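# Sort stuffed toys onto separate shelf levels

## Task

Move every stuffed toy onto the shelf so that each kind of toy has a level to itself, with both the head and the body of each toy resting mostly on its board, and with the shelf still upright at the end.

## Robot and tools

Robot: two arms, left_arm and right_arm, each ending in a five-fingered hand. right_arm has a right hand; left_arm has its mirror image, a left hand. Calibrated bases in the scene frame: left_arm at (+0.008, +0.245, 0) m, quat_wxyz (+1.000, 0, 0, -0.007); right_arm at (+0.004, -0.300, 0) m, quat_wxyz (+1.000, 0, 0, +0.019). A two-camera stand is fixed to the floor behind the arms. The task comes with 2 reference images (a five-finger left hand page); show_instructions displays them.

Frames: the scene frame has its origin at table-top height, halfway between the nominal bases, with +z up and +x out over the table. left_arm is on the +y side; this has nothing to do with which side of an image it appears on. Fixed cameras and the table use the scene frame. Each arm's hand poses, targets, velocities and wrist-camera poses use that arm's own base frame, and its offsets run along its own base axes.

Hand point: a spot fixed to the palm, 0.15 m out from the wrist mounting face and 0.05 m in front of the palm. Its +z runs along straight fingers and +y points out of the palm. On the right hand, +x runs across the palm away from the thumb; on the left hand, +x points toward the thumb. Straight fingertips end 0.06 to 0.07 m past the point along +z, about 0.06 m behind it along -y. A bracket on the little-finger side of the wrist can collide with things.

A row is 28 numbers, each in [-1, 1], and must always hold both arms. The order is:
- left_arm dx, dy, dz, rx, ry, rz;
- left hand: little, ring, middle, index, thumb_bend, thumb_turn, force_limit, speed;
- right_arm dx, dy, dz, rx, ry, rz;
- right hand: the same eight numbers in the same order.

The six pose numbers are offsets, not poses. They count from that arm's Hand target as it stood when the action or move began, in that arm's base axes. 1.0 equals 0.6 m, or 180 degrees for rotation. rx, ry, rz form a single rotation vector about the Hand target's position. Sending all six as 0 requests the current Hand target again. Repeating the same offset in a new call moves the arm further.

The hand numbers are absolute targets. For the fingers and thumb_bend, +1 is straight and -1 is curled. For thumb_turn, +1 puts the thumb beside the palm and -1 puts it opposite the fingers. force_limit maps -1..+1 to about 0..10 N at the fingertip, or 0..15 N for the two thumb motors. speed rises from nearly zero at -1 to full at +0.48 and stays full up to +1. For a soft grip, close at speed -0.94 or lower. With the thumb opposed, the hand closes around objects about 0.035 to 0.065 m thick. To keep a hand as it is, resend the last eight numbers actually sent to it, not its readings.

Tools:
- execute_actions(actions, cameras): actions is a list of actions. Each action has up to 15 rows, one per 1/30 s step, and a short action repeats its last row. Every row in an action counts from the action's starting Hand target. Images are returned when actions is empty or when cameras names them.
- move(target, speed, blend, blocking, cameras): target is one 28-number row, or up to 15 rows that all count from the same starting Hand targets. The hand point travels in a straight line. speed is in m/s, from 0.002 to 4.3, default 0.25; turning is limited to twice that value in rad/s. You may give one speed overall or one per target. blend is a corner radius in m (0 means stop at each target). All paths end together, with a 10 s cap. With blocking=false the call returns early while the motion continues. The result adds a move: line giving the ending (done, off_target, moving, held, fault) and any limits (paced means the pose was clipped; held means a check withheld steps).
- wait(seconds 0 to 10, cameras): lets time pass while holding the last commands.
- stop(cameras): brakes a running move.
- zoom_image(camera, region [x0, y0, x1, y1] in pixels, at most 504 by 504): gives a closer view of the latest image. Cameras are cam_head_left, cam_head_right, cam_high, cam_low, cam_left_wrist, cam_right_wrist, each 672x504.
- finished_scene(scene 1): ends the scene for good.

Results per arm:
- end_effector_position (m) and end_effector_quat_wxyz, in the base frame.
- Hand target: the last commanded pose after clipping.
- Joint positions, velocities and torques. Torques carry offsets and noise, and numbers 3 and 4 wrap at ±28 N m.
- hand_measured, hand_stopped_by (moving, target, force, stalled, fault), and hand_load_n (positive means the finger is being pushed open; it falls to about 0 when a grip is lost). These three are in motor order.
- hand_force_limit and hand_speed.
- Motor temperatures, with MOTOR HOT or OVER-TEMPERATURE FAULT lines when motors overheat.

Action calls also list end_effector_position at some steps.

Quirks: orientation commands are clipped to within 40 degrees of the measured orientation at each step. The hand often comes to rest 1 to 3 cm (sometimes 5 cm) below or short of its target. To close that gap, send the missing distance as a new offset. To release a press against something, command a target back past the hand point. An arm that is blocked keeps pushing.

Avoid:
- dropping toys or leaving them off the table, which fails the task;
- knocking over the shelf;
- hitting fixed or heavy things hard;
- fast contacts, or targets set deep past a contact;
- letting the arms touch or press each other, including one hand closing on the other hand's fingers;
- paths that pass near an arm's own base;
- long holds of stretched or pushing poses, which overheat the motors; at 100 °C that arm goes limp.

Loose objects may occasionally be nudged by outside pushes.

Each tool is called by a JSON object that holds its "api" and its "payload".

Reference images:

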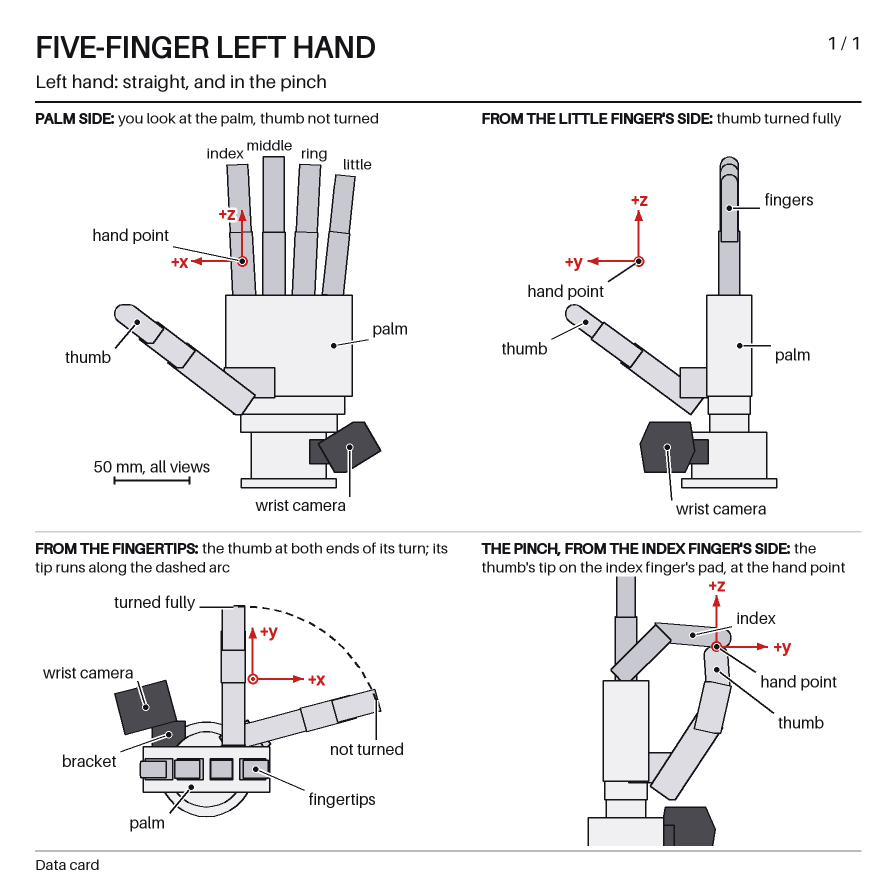

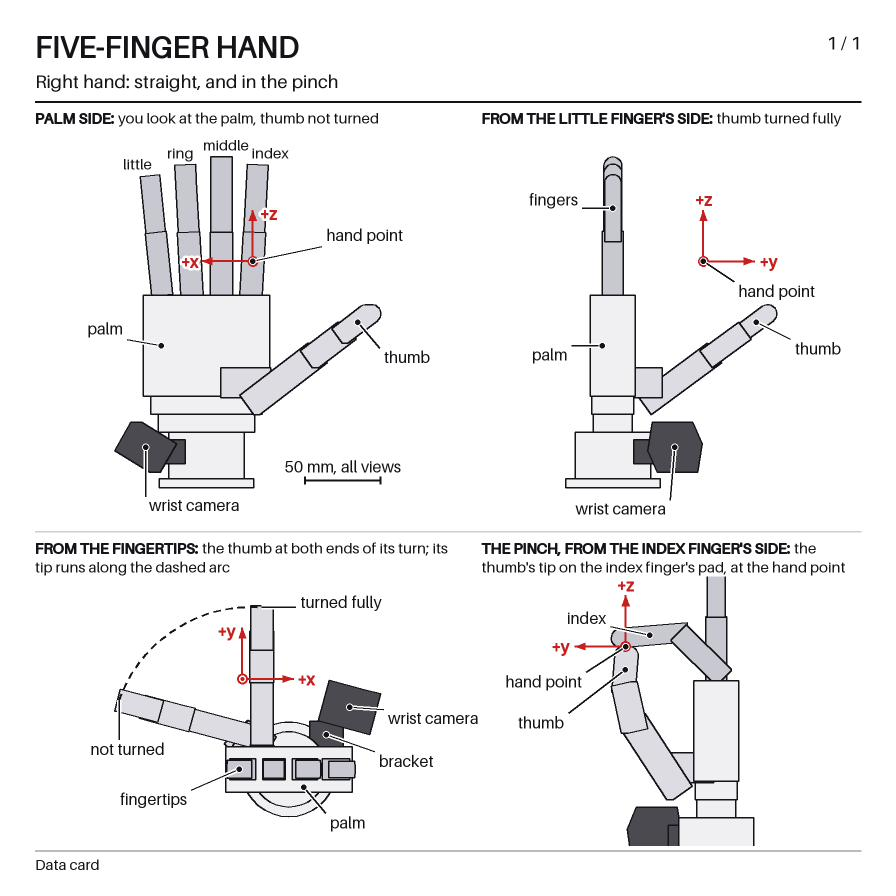

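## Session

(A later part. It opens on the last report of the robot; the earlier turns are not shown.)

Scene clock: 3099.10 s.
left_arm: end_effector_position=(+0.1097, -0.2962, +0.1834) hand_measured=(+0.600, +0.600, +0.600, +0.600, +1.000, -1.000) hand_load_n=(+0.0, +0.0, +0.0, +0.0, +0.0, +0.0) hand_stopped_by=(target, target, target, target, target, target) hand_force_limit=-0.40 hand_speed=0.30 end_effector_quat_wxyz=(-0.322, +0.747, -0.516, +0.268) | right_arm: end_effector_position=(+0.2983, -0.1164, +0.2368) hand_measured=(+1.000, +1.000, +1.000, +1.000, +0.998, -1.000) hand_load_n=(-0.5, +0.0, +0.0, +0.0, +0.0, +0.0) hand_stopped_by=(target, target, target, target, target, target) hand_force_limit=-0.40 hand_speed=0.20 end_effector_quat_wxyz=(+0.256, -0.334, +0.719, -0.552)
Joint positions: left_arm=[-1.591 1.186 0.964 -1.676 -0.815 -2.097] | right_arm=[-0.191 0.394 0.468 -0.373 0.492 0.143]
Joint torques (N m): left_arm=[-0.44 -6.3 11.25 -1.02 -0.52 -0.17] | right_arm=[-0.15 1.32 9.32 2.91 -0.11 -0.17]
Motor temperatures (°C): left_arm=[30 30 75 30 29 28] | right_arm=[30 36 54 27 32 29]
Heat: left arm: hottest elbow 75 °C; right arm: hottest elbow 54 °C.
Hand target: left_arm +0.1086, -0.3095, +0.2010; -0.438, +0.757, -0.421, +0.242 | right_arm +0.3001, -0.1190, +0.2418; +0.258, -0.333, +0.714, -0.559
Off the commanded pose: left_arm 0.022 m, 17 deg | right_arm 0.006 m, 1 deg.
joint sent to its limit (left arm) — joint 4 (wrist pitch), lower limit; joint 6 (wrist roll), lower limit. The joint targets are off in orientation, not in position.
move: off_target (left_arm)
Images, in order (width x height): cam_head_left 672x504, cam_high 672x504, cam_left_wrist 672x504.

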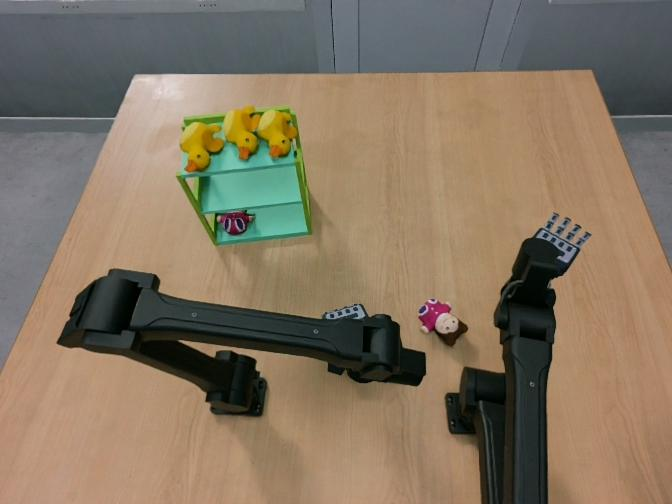

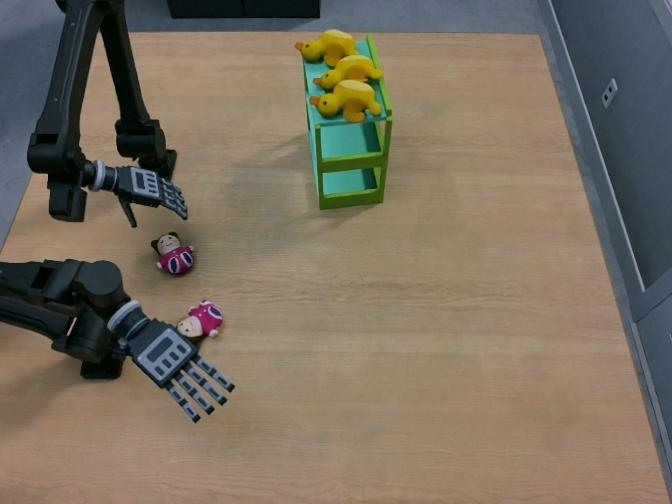

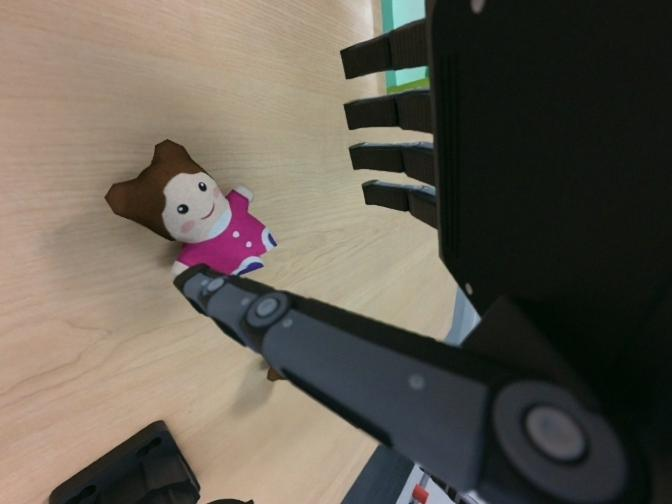

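{"api": "move", "payload": {"target": [0,0,0,0,0,-0.094,0.6,0.6,0.6,0.6,1,-1,-0.4,0.3, 0,0,0.0,0,0,0,1,1,1,1,1,-1,-0.4,0.2], "speed": 0.25, "cameras": ["cam_head_left","cam_left_wrist"]}}

Scene clock: 3117.87 s.
left_arm: end_effector_position=(+0.1124, -0.3047, +0.1961) hand_measured=(+0.600, +0.600, +0.600, +0.600, +1.000, -1.000) hand_load_n=(+0.0, +0.0, +0.0, +0.0, +0.0, +0.0) hand_stopped_by=(target, target, target, target, target, target) hand_force_limit=-0.40 hand_speed=0.30 end_effector_quat_wxyz=(-0.348, +0.691, -0.548, +0.317) | right_arm: end_effector_position=(+0.2983, -0.1164, +0.2368) hand_measured=(+1.000, +1.000, +1.000, +1.000, +0.998, -1.000) hand_load_n=(+0.0, +0.0, +0.0, +0.0, +0.0, +0.0) hand_stopped_by=(target, target, target, target, target, target) hand_force_limit=-0.40 hand_speed=0.20 end_effector_quat_wxyz=(+0.256, -0.334, +0.719, -0.552)
Joint positions: left_arm=[-1.64 1.188 0.964 -1.676 -0.942 -2.038] | right_arm=[-0.191 0.394 0.468 -0.373 0.492 0.143]
Joint torques (N m): left_arm=[-0.97 -5.36 9.18 -0.99 -0.85 0.17] | right_arm=[-0.03 1.44 9.31 2.93 -0.08 -0.19]
Motor temperatures (°C): left_arm=[30 31 77 30 30 28] | right_arm=[30 36 56 27 32 29]
Heat: left arm: hottest elbow 77 °C; right arm: hottest elbow 56 °C.
Hand target: left_arm +0.1086, -0.3095, +0.2010; -0.397, +0.687, -0.527, +0.304 | right_arm +0.3001, -0.1190, +0.2418; +0.258, -0.333, +0.714, -0.559
Off the commanded pose: left_arm 0.008 m, 6 deg | right_arm 0.006 m, 1 deg.
joint sent to its limit (left arm) — joint 4 (wrist pitch), lower limit. The joint targets are off in orientation, not in position.
move: off_target (left_arm)
Images, in order (width x height): cam_head_left 672x504, cam_left_wrist 672x504.

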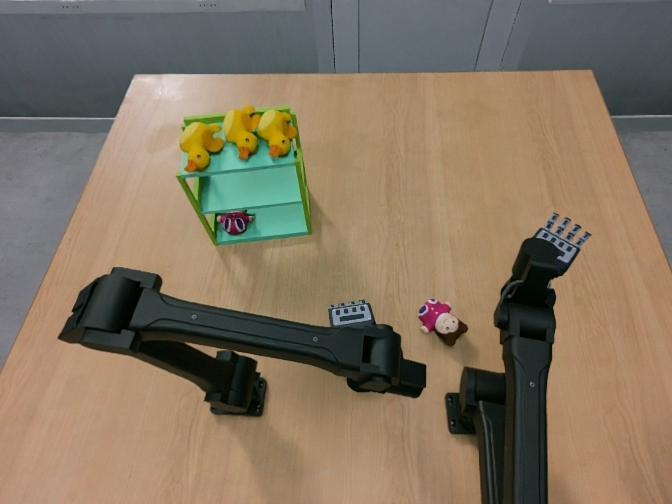

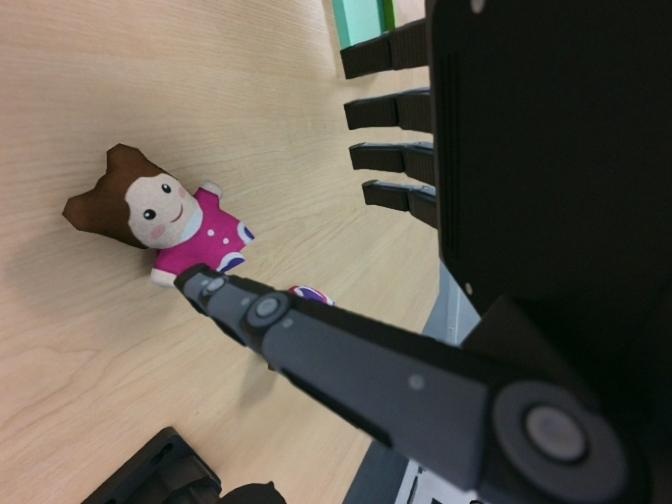

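{"api": "move", "payload": {"target": [-0.012,-0.025,-0.13,0,0,0.03,0.6,0.6,0.6,0.6,1,-1,-0.4,0.3, 0,0,0.0,0,0,0,1,1,1,1,1,-1,-0.4,0.2], "speed": 0.25, "cameras": ["cam_head_left","cam_left_wrist"]}}

Scene clock: 3171.00 s.
left_arm: end_effector_position=(+0.1016, -0.3214, +0.1203) hand_measured=(+0.600, +0.600, +0.600, +0.600, +1.000, -1.000) hand_load_n=(+0.0, +0.0, +0.0, +0.0, +0.0, +0.0) hand_stopped_by=(target, target, target, target, target, target) hand_force_limit=-0.40 hand_speed=0.30 end_effector_quat_wxyz=(-0.385, +0.691, -0.553, +0.262) | right_arm: end_effector_position=(+0.2983, -0.1164, +0.2368) hand_measured=(+1.000, +1.000, +1.000, +1.000, +0.998, -1.000) hand_load_n=(+0.0, +0.0, +0.0, -0.5, +0.0, +0.0) hand_stopped_by=(target, target, target, target, target, target) hand_force_limit=-0.40 hand_speed=0.20 end_effector_quat_wxyz=(+0.256, -0.334, +0.719, -0.552)
Joint positions: left_arm=[-1.645 1.404 0.948 -1.602 -0.875 -2.097] | right_arm=[-0.191 0.394 0.468 -0.373 0.492 0.143]
Joint torques (N m): left_arm=[-0.21 -9.47 6.86 -0.57 -0.53 -0.11] | right_arm=[-0.15 1.61 9.35 2.92 -0.08 -0.17]
Motor temperatures (°C): left_arm=[30 30 71 30 30 28] | right_arm=[30 35 58 27 32 29]
Heat: left arm: hottest elbow 71 °C; right arm: hottest elbow 58 °C.
Hand target: left_arm +0.1013, -0.3244, +0.1229; -0.411, +0.711, -0.495, +0.285 | right_arm +0.3001, -0.1190, +0.2418; +0.258, -0.333, +0.714, -0.559
Off the commanded pose: left_arm 0.004 m, 8 deg | right_arm 0.006 m, 1 deg.
joint sent to its limit (left arm) — joint 6 (wrist roll), lower limit. The joint targets are off in orientation, not in position.
move: off_target (left_arm)
Images, in order (width x height): cam_head_left 672x504, cam_left_wrist 672x504.

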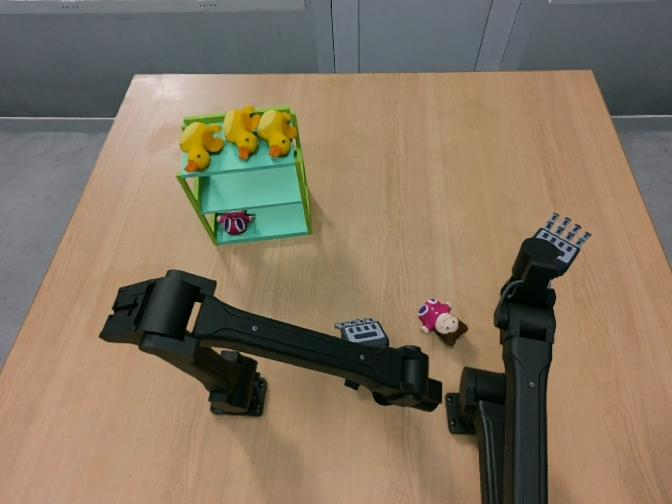

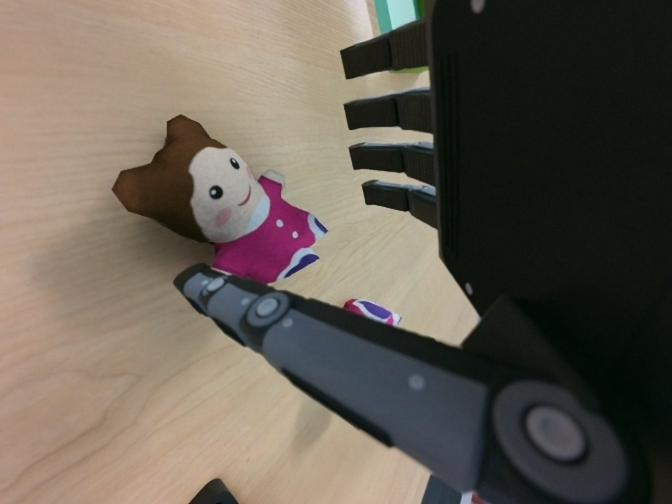

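{"api": "move", "payload": {"target": [0.02,0.018,-0.077,0,0,-0.03,0.6,0.6,0.6,0.6,1,-1,-0.4,0.3, 0,0,0.0,0,0,0,1,1,1,1,1,-1,-0.4,0.2], "speed": 0.15, "cameras": ["cam_head_left","cam_left_wrist"]}}

Scene clock: 3192.97 s.
left_arm: end_effector_position=(+0.1125, -0.3110, +0.0775) hand_measured=(+0.600, +0.600, +0.600, +0.600, +1.000, -1.000) hand_load_n=(+0.0, +0.0, +0.0, +0.0, +0.0, +0.0) hand_stopped_by=(target, target, target, target, target, target) hand_force_limit=-0.40 hand_speed=0.30 end_effector_quat_wxyz=(-0.389, +0.678, -0.549, +0.295) | right_arm: end_effector_position=(+0.2983, -0.1164, +0.2368) hand_measured=(+1.000, +1.000, +1.000, +1.000, +0.998, -1.000) hand_load_n=(+0.0, +0.0, +0.0, +0.0, +0.0, +0.5) hand_stopped_by=(target, target, target, target, target, target) hand_force_limit=-0.40 hand_speed=0.20 end_effector_quat_wxyz=(+0.256, -0.334, +0.719, -0.552)
Joint positions: left_arm=[-1.645 1.429 0.822 -1.433 -0.943 -2.098] | right_arm=[-0.191 0.394 0.468 -0.373 0.492 0.143]
Joint torques (N m): left_arm=[-0.26 -8.06 6.17 -0.44 -0.81 -0.14] | right_arm=[-0.56 1.26 9.35 2.85 -0.06 -0.15]
Motor temperatures (°C): left_arm=[30 31 66 30 30 28] | right_arm=[30 35 58 27 32 29]
Heat: left arm: hottest elbow 66 °C; right arm: hottest elbow 58 °C.
Hand target: left_arm +0.1134, -0.3136, +0.0767; -0.397, +0.686, -0.528, +0.304 | right_arm +0.3001, -0.1190, +0.2418; +0.258, -0.333, +0.714, -0.559
Off the commanded pose: left_arm 0.003 m, 3 deg | right_arm 0.006 m, 1 deg.
joint sent to its limit (left arm) — joint 6 (wrist roll), lower limit. The joint targets still meet the commanded pose.
move: off_target (left_arm)
Images, in order (width x height): cam_head_left 672x504, cam_left_wrist 672x504.

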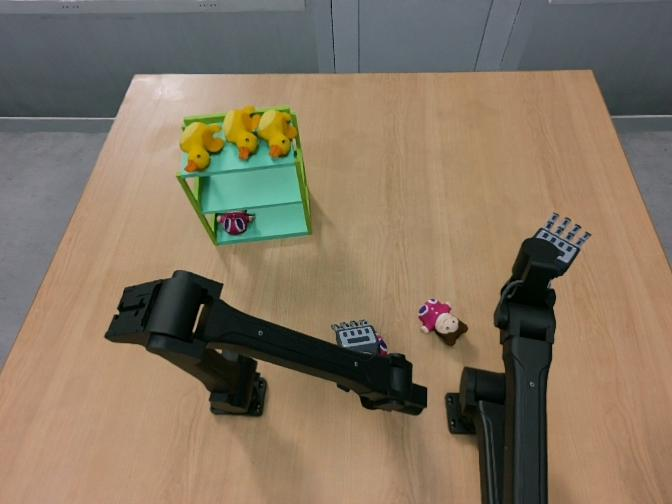

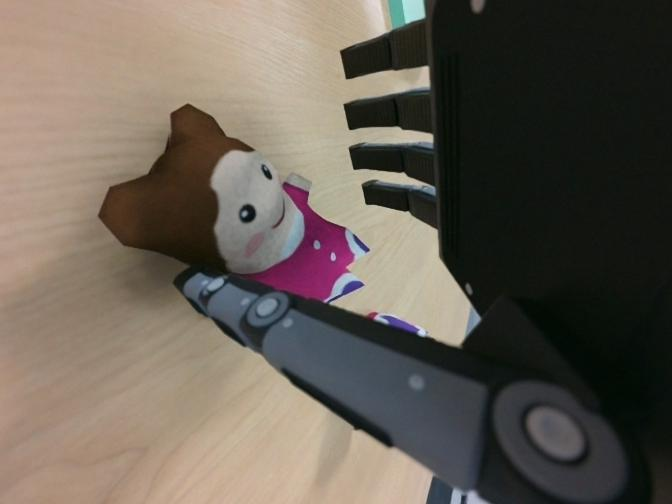

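{"api": "move", "payload": {"target": [0.0,0.0,-0.05,0,0,0.0,0.6,0.6,0.6,0.6,1,-1,-0.4,0.3, 0,0,0.0,0,0,0,1,1,1,1,1,-1,-0.4,0.2], "speed": 0.1, "cameras": ["cam_left_wrist"]}}

Scene clock: 3201.43 s.
left_arm: end_effector_position=(+0.1125, -0.3123, +0.0482) hand_measured=(+0.600, +0.600, +0.600, +0.600, +1.000, -1.000) hand_load_n=(+0.0, +0.0, +0.0, +0.0, +0.0, +0.0) hand_stopped_by=(target, target, target, target, target, target) hand_force_limit=-0.40 hand_speed=0.30 end_effector_quat_wxyz=(-0.388, +0.679, -0.549, +0.296) | right_arm: end_effector_position=(+0.2983, -0.1164, +0.2368) hand_measured=(+1.000, +1.000, +1.000, +1.000, +0.998, -1.000) hand_load_n=(+0.0, +0.0, +0.0, +0.0, +0.0, +0.0) hand_stopped_by=(target, target, target, target, target, target) hand_force_limit=-0.40 hand_speed=0.20 end_effector_quat_wxyz=(+0.256, -0.334, +0.719, -0.552)
Joint positions: left_arm=[-1.645 1.486 0.788 -1.338 -0.944 -2.098] | right_arm=[-0.191 0.394 0.468 -0.373 0.492 0.143]
Joint torques (N m): left_arm=[-0.26 -8.35 5.5 -0.43 -0.79 -0.14] | right_arm=[-0.73 1.26 9.42 2.99 -0.02 -0.14]
Motor temperatures (°C): left_arm=[30 31 65 30 30 28] | right_arm=[30 35 58 27 31 29]
Heat: left arm: hottest elbow 65 °C; right arm: hottest elbow 58 °C.
Hand target: left_arm +0.1133, -0.3136, +0.0467; -0.397, +0.686, -0.528, +0.304 | right_arm +0.3001, -0.1190, +0.2418; +0.258, -0.333, +0.714, -0.559
Off the commanded pose: left_arm 0.002 m, 3 deg | right_arm 0.006 m, 1 deg.
joint sent to its limit (left arm) — joint 6 (wrist roll), lower limit. The joint targets still meet the commanded pose.
move: off_target (left_arm)
Images, in order (width x height): cam_left_wrist 672x504.

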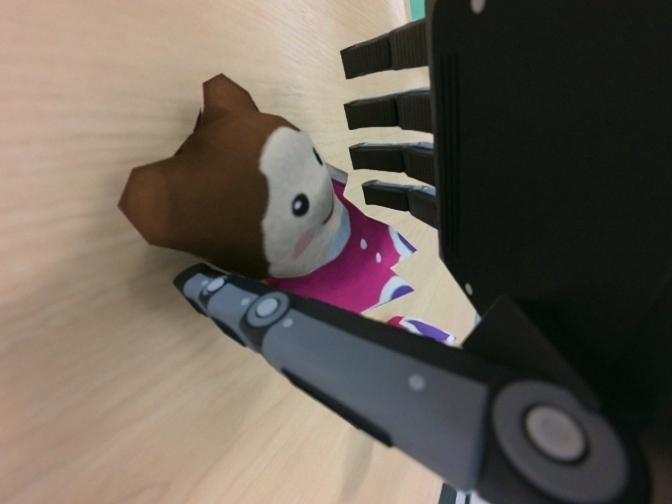

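{"api": "move", "payload": {"target": [0.0,0.0,-0.031,0,0,0.0,0.6,0.6,0.6,0.6,1,-1,-0.4,0.3, 0,0,0.0,0,0,0,1,1,1,1,1,-1,-0.4,0.2], "speed": 0.08, "cameras": ["cam_left_wrist","cam_head_left"]}}

Scene clock: 3205.53 s.
left_arm: end_effector_position=(+0.1128, -0.3134, +0.0330) hand_measured=(+0.600, +0.600, +0.600, +0.600, +1.000, -1.000) hand_load_n=(+0.0, +0.0, +0.0, +0.0, +0.5, -1.5) hand_stopped_by=(target, target, target, target, target, target) hand_force_limit=-0.40 hand_speed=0.30 end_effector_quat_wxyz=(-0.387, +0.680, -0.548, +0.298) | right_arm: end_effector_position=(+0.2983, -0.1164, +0.2368) hand_measured=(+1.000, +1.000, +1.000, +1.000, +0.998, -1.000) hand_load_n=(+0.0, +0.0, +0.0, -0.5, +0.0, +0.0) hand_stopped_by=(target, target, target, target, target, target) hand_force_limit=-0.40 hand_speed=0.20 end_effector_quat_wxyz=(+0.256, -0.334, +0.719, -0.552)
Joint positions: left_arm=[-1.645 1.518 0.771 -1.285 -0.946 -2.099] | right_arm=[-0.191 0.394 0.468 -0.373 0.492 0.143]
Joint torques (N m): left_arm=[-0.26 -7.88 5.03 -0.2 -0.69 -0.13] | right_arm=[-0.62 1.44 9.43 2.78 -0.06 -0.18]
Motor temperatures (°C): left_arm=[30 31 65 30 30 28] | right_arm=[30 35 58 27 31 29]
Heat: left arm: hottest elbow 65 °C; right arm: hottest elbow 58 °C.
Hand target: left_arm +0.1133, -0.3137, +0.0282; -0.397, +0.687, -0.527, +0.304 | right_arm +0.3001, -0.1190, +0.2418; +0.258, -0.333, +0.714, -0.559
Off the commanded pose: left_arm 0.005 m, 3 deg | right_arm 0.006 m, 1 deg.
joint sent to its limit (left arm) — joint 6 (wrist roll), lower limit. The joint targets still meet the commanded pose.
move: off_target (left_arm)
Images, in order (width x height): cam_head_left 672x504, cam_left_wrist 672x504.

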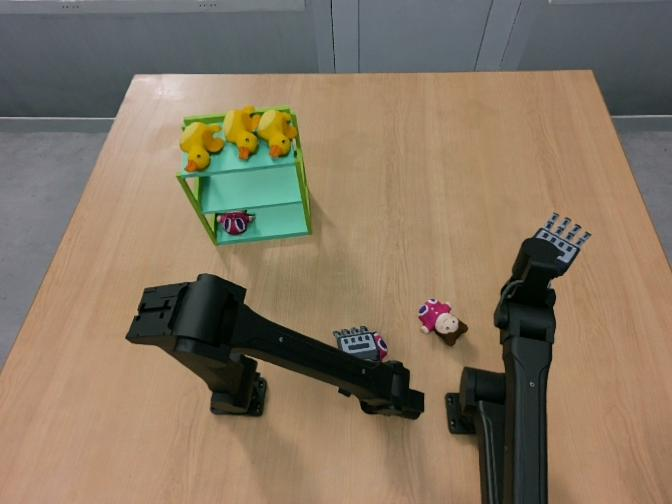

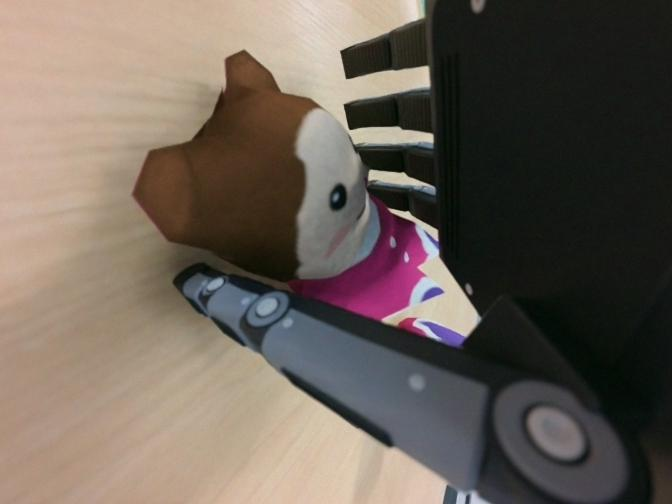

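{"api": "move", "payload": {"target": [[-0.027,-0.008,0.01,0,0,0.0,0.6,0.6,0.6,0.6,1,-1,-0.4,0.3, 0,0,0.0,0,0,0,1,1,1,1,1,-1,-0.4,0.2],[-0.032,0.012,0.0,0,0,0.0,0.6,0.6,0.6,0.6,1,-1,-0.4,0.3, 0,0,0.0,0,0,0,1,1,1,1,1,-1,-0.4,0.2]], "speed": 0.08, "cameras": ["cam_left_wrist"]}}

Scene clock: 3218.13 s.
left_arm: end_effector_position=(+0.1006, -0.3100, +0.0318) hand_measured=(+0.600, +0.600, +0.600, +0.600, +1.000, -1.000) hand_load_n=(+0.0, +0.0, +0.0, +0.0, -1.5, +1.5) hand_stopped_by=(target, target, target, target, target, target) hand_force_limit=-0.40 hand_speed=0.30 end_effector_quat_wxyz=(-0.378, +0.680, -0.555, +0.295) | right_arm: end_effector_position=(+0.2983, -0.1164, +0.2368) hand_measured=(+1.000, +1.000, +1.000, +1.000, +0.998, -1.000) hand_load_n=(+0.0, +0.0, +0.0, +0.0, +0.0, +0.5) hand_stopped_by=(target, target, target, target, target, target) hand_force_limit=-0.40 hand_speed=0.20 end_effector_quat_wxyz=(+0.256, -0.334, +0.719, -0.552)
Joint positions: left_arm=[-1.676 1.503 0.759 -1.29 -0.921 -2.111] | right_arm=[-0.191 0.394 0.468 -0.373 0.492 0.143]
Joint torques (N m): left_arm=[-1.38 -9.05 4.38 -0.51 -0.17 0] | right_arm=[-0.09 1.26 9.31 2.86 -0.05 -0.13]
Motor temperatures (°C): left_arm=[30 31 63 30 30 28] | right_arm=[30 35 58 27 31 29]
Heat: left arm: hottest elbow 63 °C; right arm: hottest elbow 58 °C.
Hand target: left_arm +0.0943, -0.3063, +0.0281; -0.398, +0.687, -0.527, +0.304 | right_arm +0.3001, -0.1190, +0.2418; +0.258, -0.333, +0.714, -0.559
Off the commanded pose: left_arm 0.008 m, 4 deg | right_arm 0.006 m, 1 deg.
joint sent to its limit (left arm) — joint 6 (wrist roll), lower limit. The joint targets are off in orientation, not in position.
move: off_target (left_arm)
Images, in order (width x height): cam_left_wrist 672x504.

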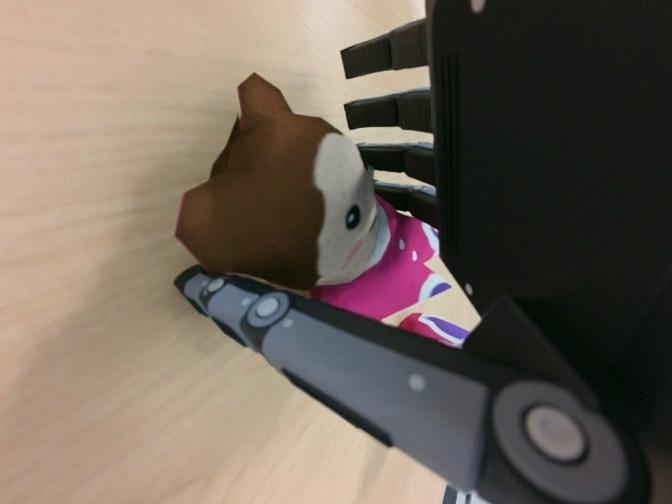

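{"api": "move", "payload": {"target": [[-0.005,0.0,0.09,0,0,0.0,0.6,0.6,0.6,0.6,1,-1,-0.4,0.3, 0,0,0.0,0,0,0,1,1,1,1,1,-1,-0.4,0.2],[-0.043,0.045,0.07,0,0,0.0,0.6,0.6,0.6,0.6,1,-1,-0.4,0.3, 0,0,0.0,0,0,0,1,1,1,1,1,-1,-0.4,0.2],[-0.043,0.045,0.004,0,0,0.0,0.6,0.6,0.6,0.6,1,-1,-0.4,0.3, 0,0,0.0,0,0,0,1,1,1,1,1,-1,-0.4,0.2]], "speed": 0.1, "cameras": ["cam_left_wrist","cam_head_left"]}}

Scene clock: 3241.83 s.
left_arm: end_effector_position=(+0.0719, -0.2792, +0.0336) hand_measured=(+0.600, +0.600, +0.600, +0.600, +1.000, -1.000) hand_load_n=(+0.0, +0.0, +0.0, +0.0, +0.0, +0.0) hand_stopped_by=(target, target, target, target, target, target) hand_force_limit=-0.40 hand_speed=0.30 end_effector_quat_wxyz=(-0.359, +0.673, -0.584, +0.277) | right_arm: end_effector_position=(+0.2983, -0.1164, +0.2368) hand_measured=(+1.000, +1.000, +1.000, +1.000, +0.998, -1.000) hand_load_n=(+0.0, +0.0, +0.0, -0.5, +0.0, +0.0) hand_stopped_by=(target, target, target, target, target, target) hand_force_limit=-0.40 hand_speed=0.20 end_effector_quat_wxyz=(+0.256, -0.334, +0.719, -0.552)
Joint positions: left_arm=[-1.754 1.406 0.688 -1.324 -0.848 -2.111] | right_arm=[-0.191 0.394 0.468 -0.373 0.492 0.143]
Joint torques (N m): left_arm=[-0.97 -6.59 5.3 -0.5 -0.52 0.01] | right_arm=[-0.38 1.67 9.44 2.92 -0.06 -0.16]
Motor temperatures (°C): left_arm=[30 31 60 30 30 28] | right_arm=[30 35 58 27 31 29]
Heat: left arm: hottest elbow 60 °C; right arm: hottest elbow 58 °C.
Hand target: left_arm +0.0684, -0.2794, +0.0306; -0.397, +0.687, -0.527, +0.304 | right_arm +0.3001, -0.1190, +0.2418; +0.258, -0.333, +0.714, -0.559
Off the commanded pose: left_arm 0.005 m, 9 deg | right_arm 0.006 m, 1 deg.
joint sent to its limit (left arm) — joint 6 (wrist roll), lower limit. The joint targets are off in orientation, not in position.
move: off_target (left_arm)
Images, in order (width x height): cam_head_left 672x504, cam_left_wrist 672x504.

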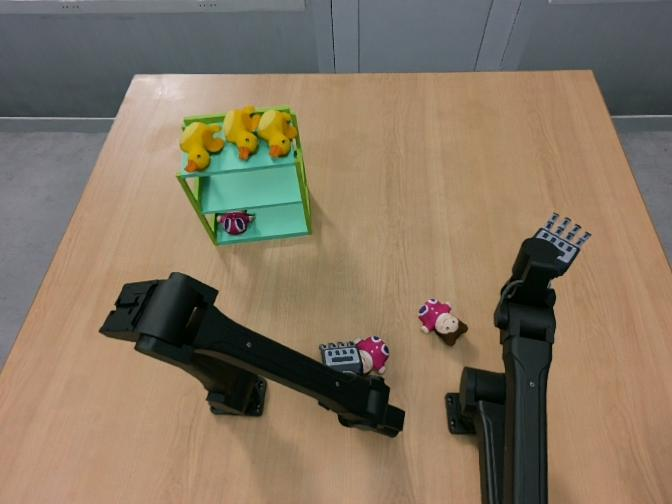

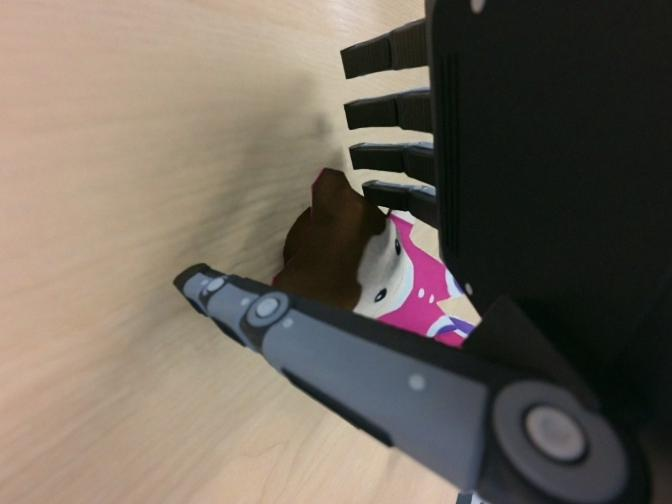

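{"api": "move", "payload": {"target": [[0.08,0.022,0.004,0,0,0.0,0.6,0.6,0.6,0.6,1,-1,-0.4,0.3, 0,0,0.0,0,0,0,1,1,1,1,1,-1,-0.4,0.2]], "speed": 0.05, "cameras": ["cam_left_wrist","cam_head_left"]}}

Scene clock: 3246.77 s.
left_arm: end_effector_position=(+0.1137, -0.2665, +0.0330) hand_measured=(+0.600, +0.600, +0.600, +0.600, +1.000, -1.000) hand_load_n=(+0.0, +0.0, +0.0, +0.0, +0.0, +0.0) hand_stopped_by=(target, target, target, target, target, target) hand_force_limit=-0.40 hand_speed=0.30 end_effector_quat_wxyz=(-0.387, +0.679, -0.548, +0.296) | right_arm: end_effector_position=(+0.2983, -0.1164, +0.2368) hand_measured=(+1.000, +1.000, +1.000, +1.000, +0.998, -1.000) hand_load_n=(+0.0, +0.0, +0.5, +0.0, +0.0, +0.0) hand_stopped_by=(target, target, target, target, target, target) hand_force_limit=-0.40 hand_speed=0.20 end_effector_quat_wxyz=(+0.256, -0.334, +0.719, -0.552)
Joint positions: left_arm=[-1.654 1.406 0.648 -1.286 -0.94 -2.111] | right_arm=[-0.191 0.394 0.468 -0.373 0.492 0.143]
Joint torques (N m): left_arm=[0.38 -7.18 5.03 -0.47 -0.84 0.01] | right_arm=[-0.26 2.08 9.42 2.89 -0.07 -0.18]
Motor temperatures (°C): left_arm=[30 31 60 30 30 28] | right_arm=[30 35 58 27 31 29]
Heat: left arm: hottest elbow 60 °C; right arm: hottest elbow 58 °C.
Hand target: left_arm +0.1164, -0.2662, +0.0329; -0.397, +0.687, -0.527, +0.304 | right_arm +0.3001, -0.1190, +0.2418; +0.258, -0.333, +0.714, -0.559
Off the commanded pose: left_arm 0.003 m, 3 deg | right_arm 0.006 m, 1 deg.
joint sent to its limit (left arm) — joint 6 (wrist roll), lower limit. The joint targets still meet the commanded pose.
move: off_target (left_arm)
Images, in order (width x height): cam_head_left 672x504, cam_left_wrist 672x504.

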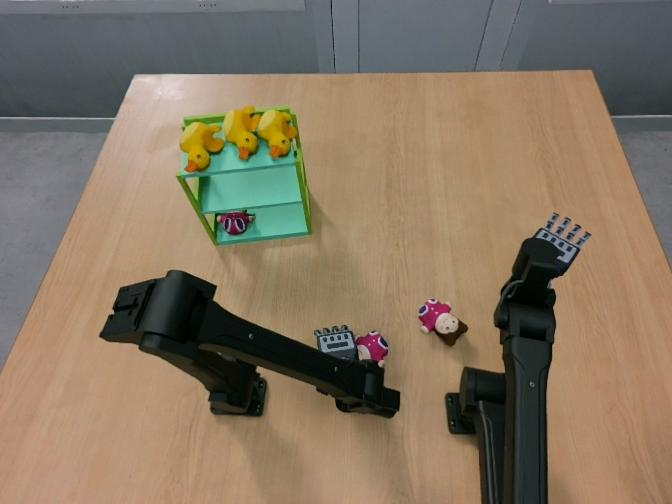

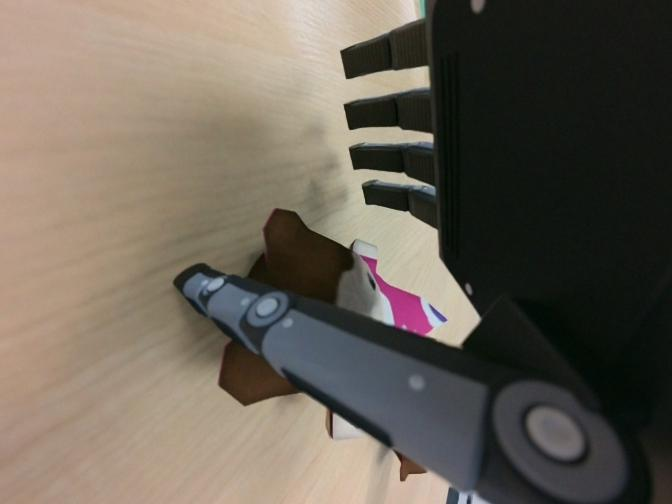

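{"api": "move", "payload": {"target": [[0.0,0.1,0.2,0,0,0.0,0.6,0.6,0.6,0.6,1,-1,-0.4,0.3, 0,0,0.0,0,0,0,1,1,1,1,1,-1,-0.4,0.2]], "speed": 0.15, "cameras": ["cam_left_wrist","cam_head_left","cam_high"]}}

{"api": "zoom_image", "payload": {"camera": "cam_high", "region": [130, 190, 250, 350]}}

{"api": "zoom_image", "payload": {"camera": "cam_head_left", "region": [320, 300, 420, 390]}}

Scene clock: 3257.07 s.
left_arm: end_effector_position=(+0.1179, -0.1959, +0.1380) hand_measured=(+0.600, +0.600, +0.600, +0.600, +1.000, -1.000) hand_load_n=(+0.0, +0.0, -0.5, +0.0, +0.0, +0.0) hand_stopped_by=(target, target, target, target, target, target) hand_force_limit=-0.40 hand_speed=0.30 end_effector_quat_wxyz=(-0.372, +0.682, -0.552, +0.301) | right_arm: end_effector_position=(+0.2983, -0.1164, +0.2368) hand_measured=(+1.000, +1.000, +1.000, +1.000, +0.998, -1.000) hand_load_n=(+0.0, +0.0, +0.0, +0.0, +0.0, +0.0) hand_stopped_by=(target, target, target, target, target, target) hand_force_limit=-0.40 hand_speed=0.20 end_effector_quat_wxyz=(+0.256, -0.334, +0.719, -0.552)
Joint positions: left_arm=[-1.654 0.962 0.645 -1.676 -0.936 -2.079] | right_arm=[-0.191 0.394 0.468 -0.373 0.492 0.143]
Joint torques (N m): left_arm=[0.32 -1.73 10.77 -1.13 -0.56 0.19] | right_arm=[-0.09 1.38 9.4 2.78 -0.09 -0.12]
Motor temperatures (°C): left_arm=[30 31 59 30 30 28] | right_arm=[30 35 58 27 31 29]
Heat: left arm: hottest elbow 59 °C; right arm: hottest elbow 58 °C.
Hand target: left_arm +0.1164, -0.2062, +0.1529; -0.397, +0.687, -0.528, +0.304 | right_arm +0.3001, -0.1190, +0.2418; +0.258, -0.333, +0.714, -0.559
Off the commanded pose: left_arm 0.018 m, 4 deg | right_arm 0.006 m, 1 deg.
joint sent to its limit (left arm) — joint 4 (wrist pitch), lower limit. The joint targets are off in orientation, not in position.
move: off_target (left_arm)
Images, in order (width x height): cam_head_left 672x504, cam_high 672x504, cam_left_wrist 672x504.

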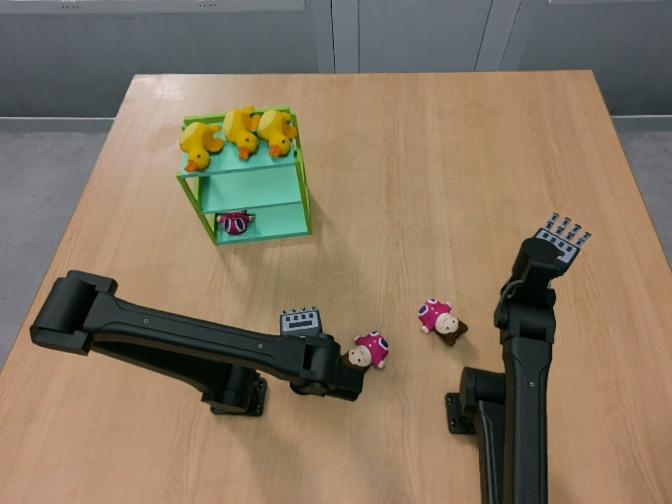

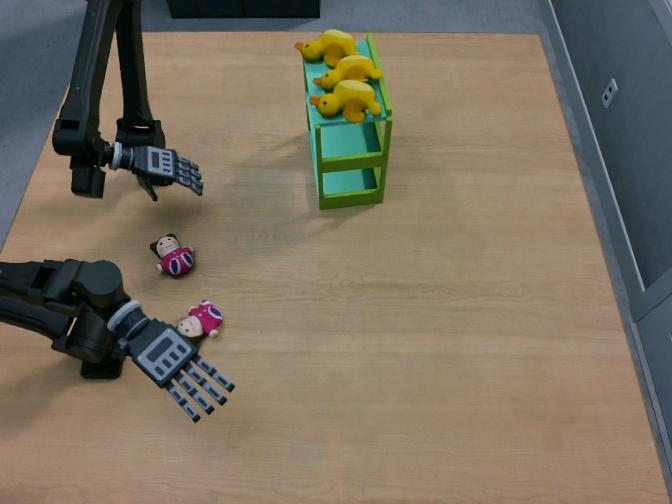

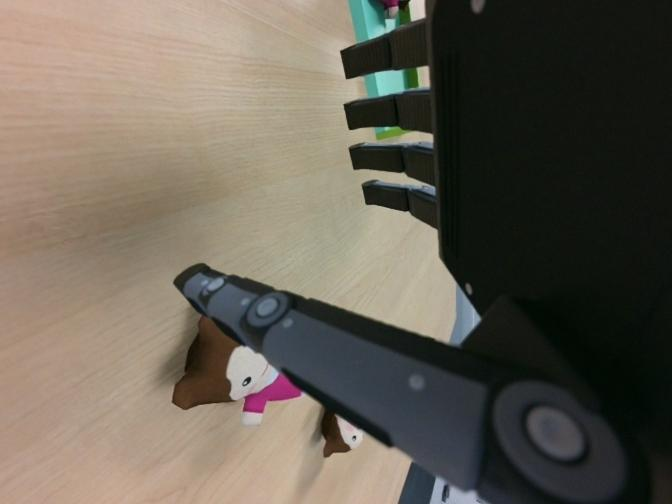

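Scaled by 3.150 from the camera's 672x504 image, which has a finer 960x720 frame.

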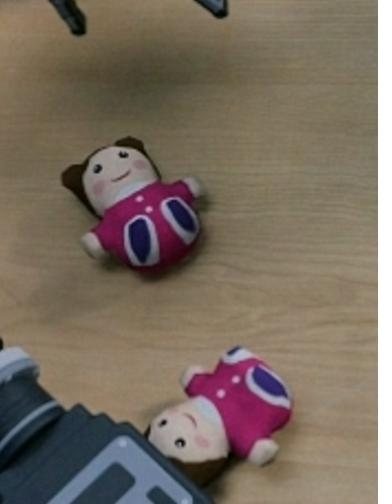

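Scaled by 5.040 from the camera's 672x504 image, which has a finer 960x720 frame.

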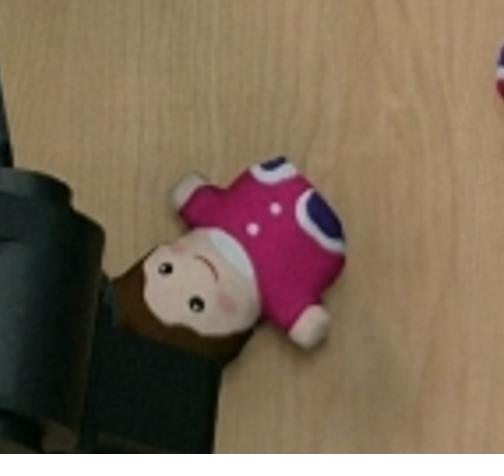

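{"api": "move", "payload": {"target": [[-0.035,-0.1365,-0.11,0,0,0.0,0.6,0.6,0.6,0.6,1,-1,-0.4,0.3, 0,0,0.0,0,0,0,1,1,1,1,1,-1,-0.4,0.2],[-0.035,-0.1365,-0.2,0,0,0.0,0.6,0.6,0.6,0.6,1,-1,-0.4,0.3, 0,0,0.0,0,0,0,1,1,1,1,1,-1,-0.4,0.2],[0.0347,-0.115,-0.2,0,0,0.0,0.6,0.6,0.6,0.6,1,-1,-0.4,0.3, 0,0,0.0,0,0,0,1,1,1,1,1,-1,-0.4,0.2]], "speed": [0.15,0.1,0.05], "cameras": ["cam_left_wrist","cam_head_left","cam_high"]}}

{"api": "zoom_image", "payload": {"camera": "cam_high", "region": [130, 190, 250, 350]}}

Scene clock: 3283.97 s.
left_arm: end_effector_position=(+0.1334, -0.2777, +0.0344) hand_measured=(+0.600, +0.600, +0.600, +0.600, +1.000, -1.000) hand_load_n=(+0.5, +0.0, +0.0, +0.0, +0.5, -1.0) hand_stopped_by=(target, target, target, target, target, target) hand_force_limit=-0.40 hand_speed=0.30 end_effector_quat_wxyz=(-0.396, +0.686, -0.529, +0.305) | right_arm: end_effector_position=(+0.2983, -0.1164, +0.2368) hand_measured=(+1.000, +1.000, +1.000, +1.000, +0.998, -1.000) hand_load_n=(+0.0, +0.0, +0.0, +0.0, +0.0, +0.0) hand_stopped_by=(target, target, target, target, target, target) hand_force_limit=-0.40 hand_speed=0.20 end_effector_quat_wxyz=(+0.256, -0.334, +0.719, -0.552)
Joint positions: left_arm=[-1.597 1.44 0.674 -1.255 -0.982 -2.096] | right_arm=[-0.191 0.394 0.468 -0.373 0.492 0.143]
Joint torques (N m): left_arm=[0.5 -7.65 4.78 -0.29 -0.87 0.13] | right_arm=[-0.21 1.38 9.2 2.86 -0.04 -0.2]
Motor temperatures (°C): left_arm=[30 31 61 30 30 28] | right_arm=[30 35 58 27 31 29]
Heat: left arm: hottest elbow 61 °C; right arm: hottest elbow 58 °C.
Hand target: left_arm +0.1373, -0.2752, +0.0329; -0.397, +0.687, -0.527, +0.304 | right_arm +0.3001, -0.1190, +0.2418; +0.258, -0.333, +0.714, -0.559
Off the commanded pose: left_arm 0.005 m, 0 deg | right_arm 0.006 m, 1 deg.
move: done
Images, in order (width x height): cam_head_left 672x504, cam_high 672x504, cam_left_wrist 672x504.

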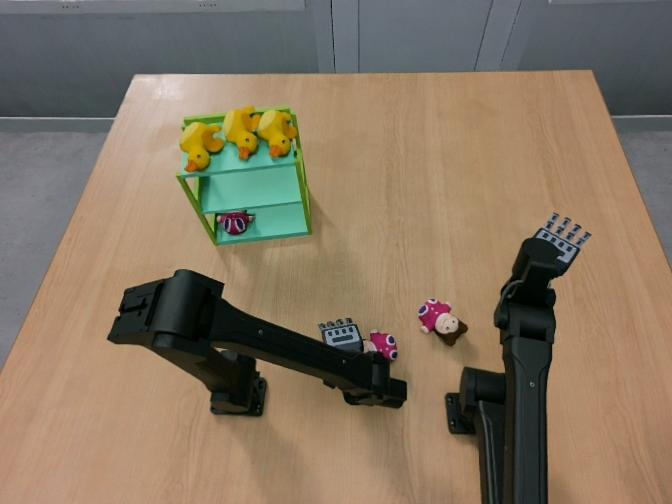

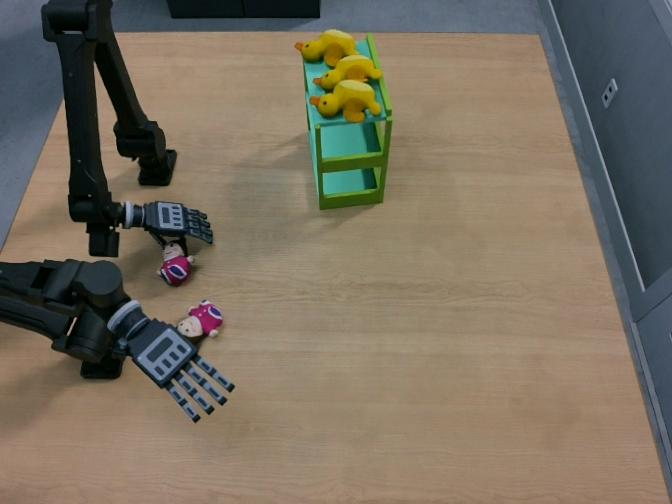

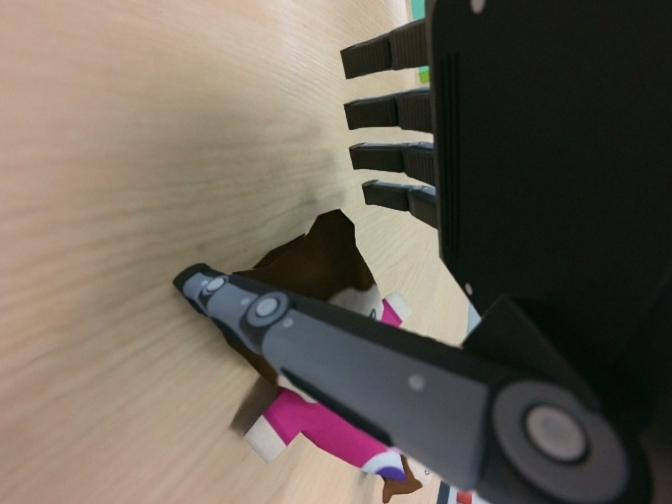

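Scaled by 3.150 from the camera's 672x504 image, which has a finer 960x720 frame.

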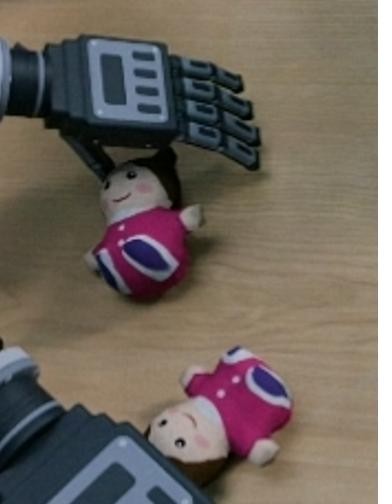

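{"api": "move", "payload": {"target": [[-0.02,-0.006,0.0,0,0,0.0,0.6,0.6,0.6,0.6,1,-1,-0.4,0.3, 0,0,0.0,0,0,0,1,1,1,1,1,-1,-0.4,0.2],[-0.02,0.12,0.15,0,0,0.0,0.6,0.6,0.6,0.6,1,-1,-0.4,0.3, 0,0,0.0,0,0,0,1,1,1,1,1,-1,-0.4,0.2]], "speed": 0.15, "cameras": ["cam_head_left","cam_high"]}}

{"api": "zoom_image", "payload": {"camera": "cam_head_left", "region": [320, 300, 420, 390]}}

{"api": "zoom_image", "payload": {"camera": "cam_high", "region": [130, 190, 250, 350]}}

Scene clock: 3294.83 s.
left_arm: end_effector_position=(+0.1283, -0.2040, +0.1230) hand_measured=(+0.600, +0.600, +0.600, +0.600, +1.000, -1.000) hand_load_n=(+0.0, +0.0, +0.0, +0.0, +0.0, +0.0) hand_stopped_by=(target, target, target, target, target, target) hand_force_limit=-0.40 hand_speed=0.30 end_effector_quat_wxyz=(-0.388, +0.688, -0.534, +0.301) | right_arm: end_effector_position=(+0.2983, -0.1164, +0.2368) hand_measured=(+1.000, +1.000, +1.000, +1.000, +0.998, -1.000) hand_load_n=(+0.0, +0.0, +0.0, +0.0, +0.0, +0.0) hand_stopped_by=(target, target, target, target, target, target) hand_force_limit=-0.40 hand_speed=0.20 end_effector_quat_wxyz=(+0.256, -0.334, +0.719, -0.552)
Joint positions: left_arm=[-1.617 1.04 0.637 -1.617 -0.958 -2.104] | right_arm=[-0.191 0.394 0.468 -0.373 0.492 0.143]
Joint torques (N m): left_arm=[-1.14 -2.55 7.06 -1.26 -0.56 -0.06] | right_arm=[-0.32 2.08 9.39 2.97 -0.06 -0.16]
Motor temperatures (°C): left_arm=[30 31 60 30 30 28] | right_arm=[30 35 58 27 31 29]
Heat: left arm: hottest elbow 60 °C; right arm: hottest elbow 58 °C.
Hand target: left_arm +0.1252, -0.2032, +0.1229; -0.397, +0.686, -0.528, +0.304 | right_arm +0.3001, -0.1190, +0.2418; +0.258, -0.333, +0.714, -0.559
Off the commanded pose: left_arm 0.003 m, 1 deg | right_arm 0.006 m, 1 deg.
joint sent to its limit (left arm) — joint 6 (wrist roll), lower limit. The joint targets still meet the commanded pose.
move: done
Images, in order (width x height): cam_head_left 672x504, cam_high 672x504.

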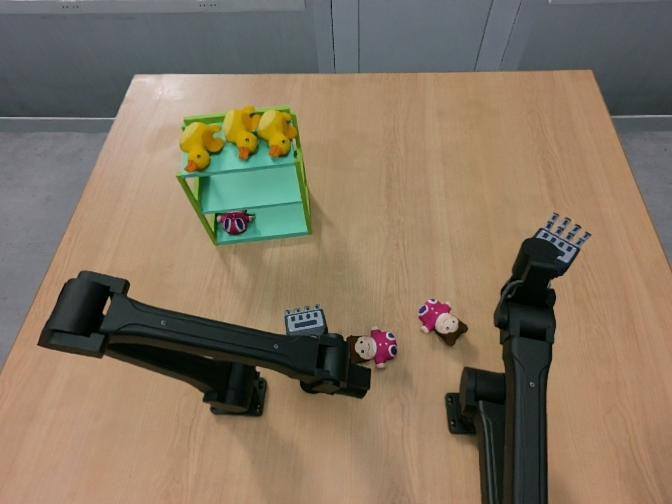

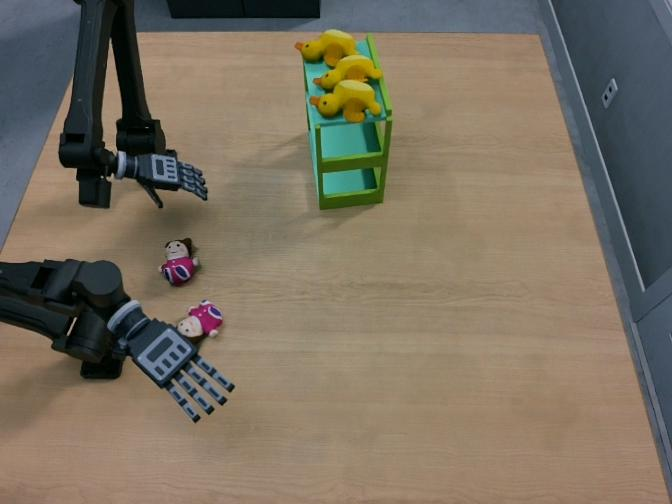

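Scaled by 5.040 from the camera's 672x504 image, which has a finer 960x720 frame.

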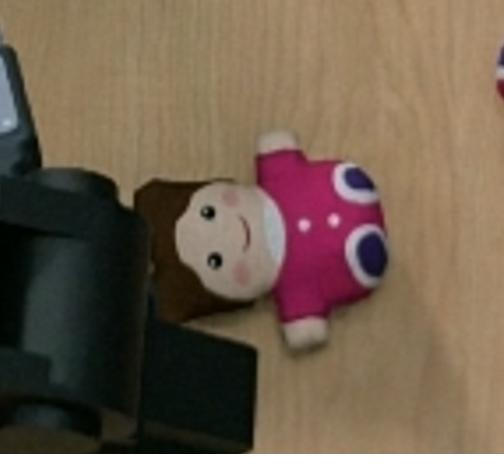

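Scaled by 3.150 from the camera's 672x504 image, which has a finer 960x720 frame.

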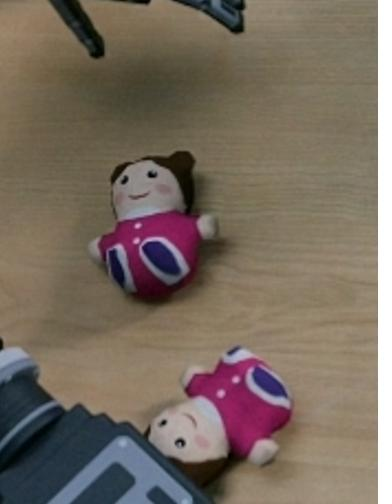

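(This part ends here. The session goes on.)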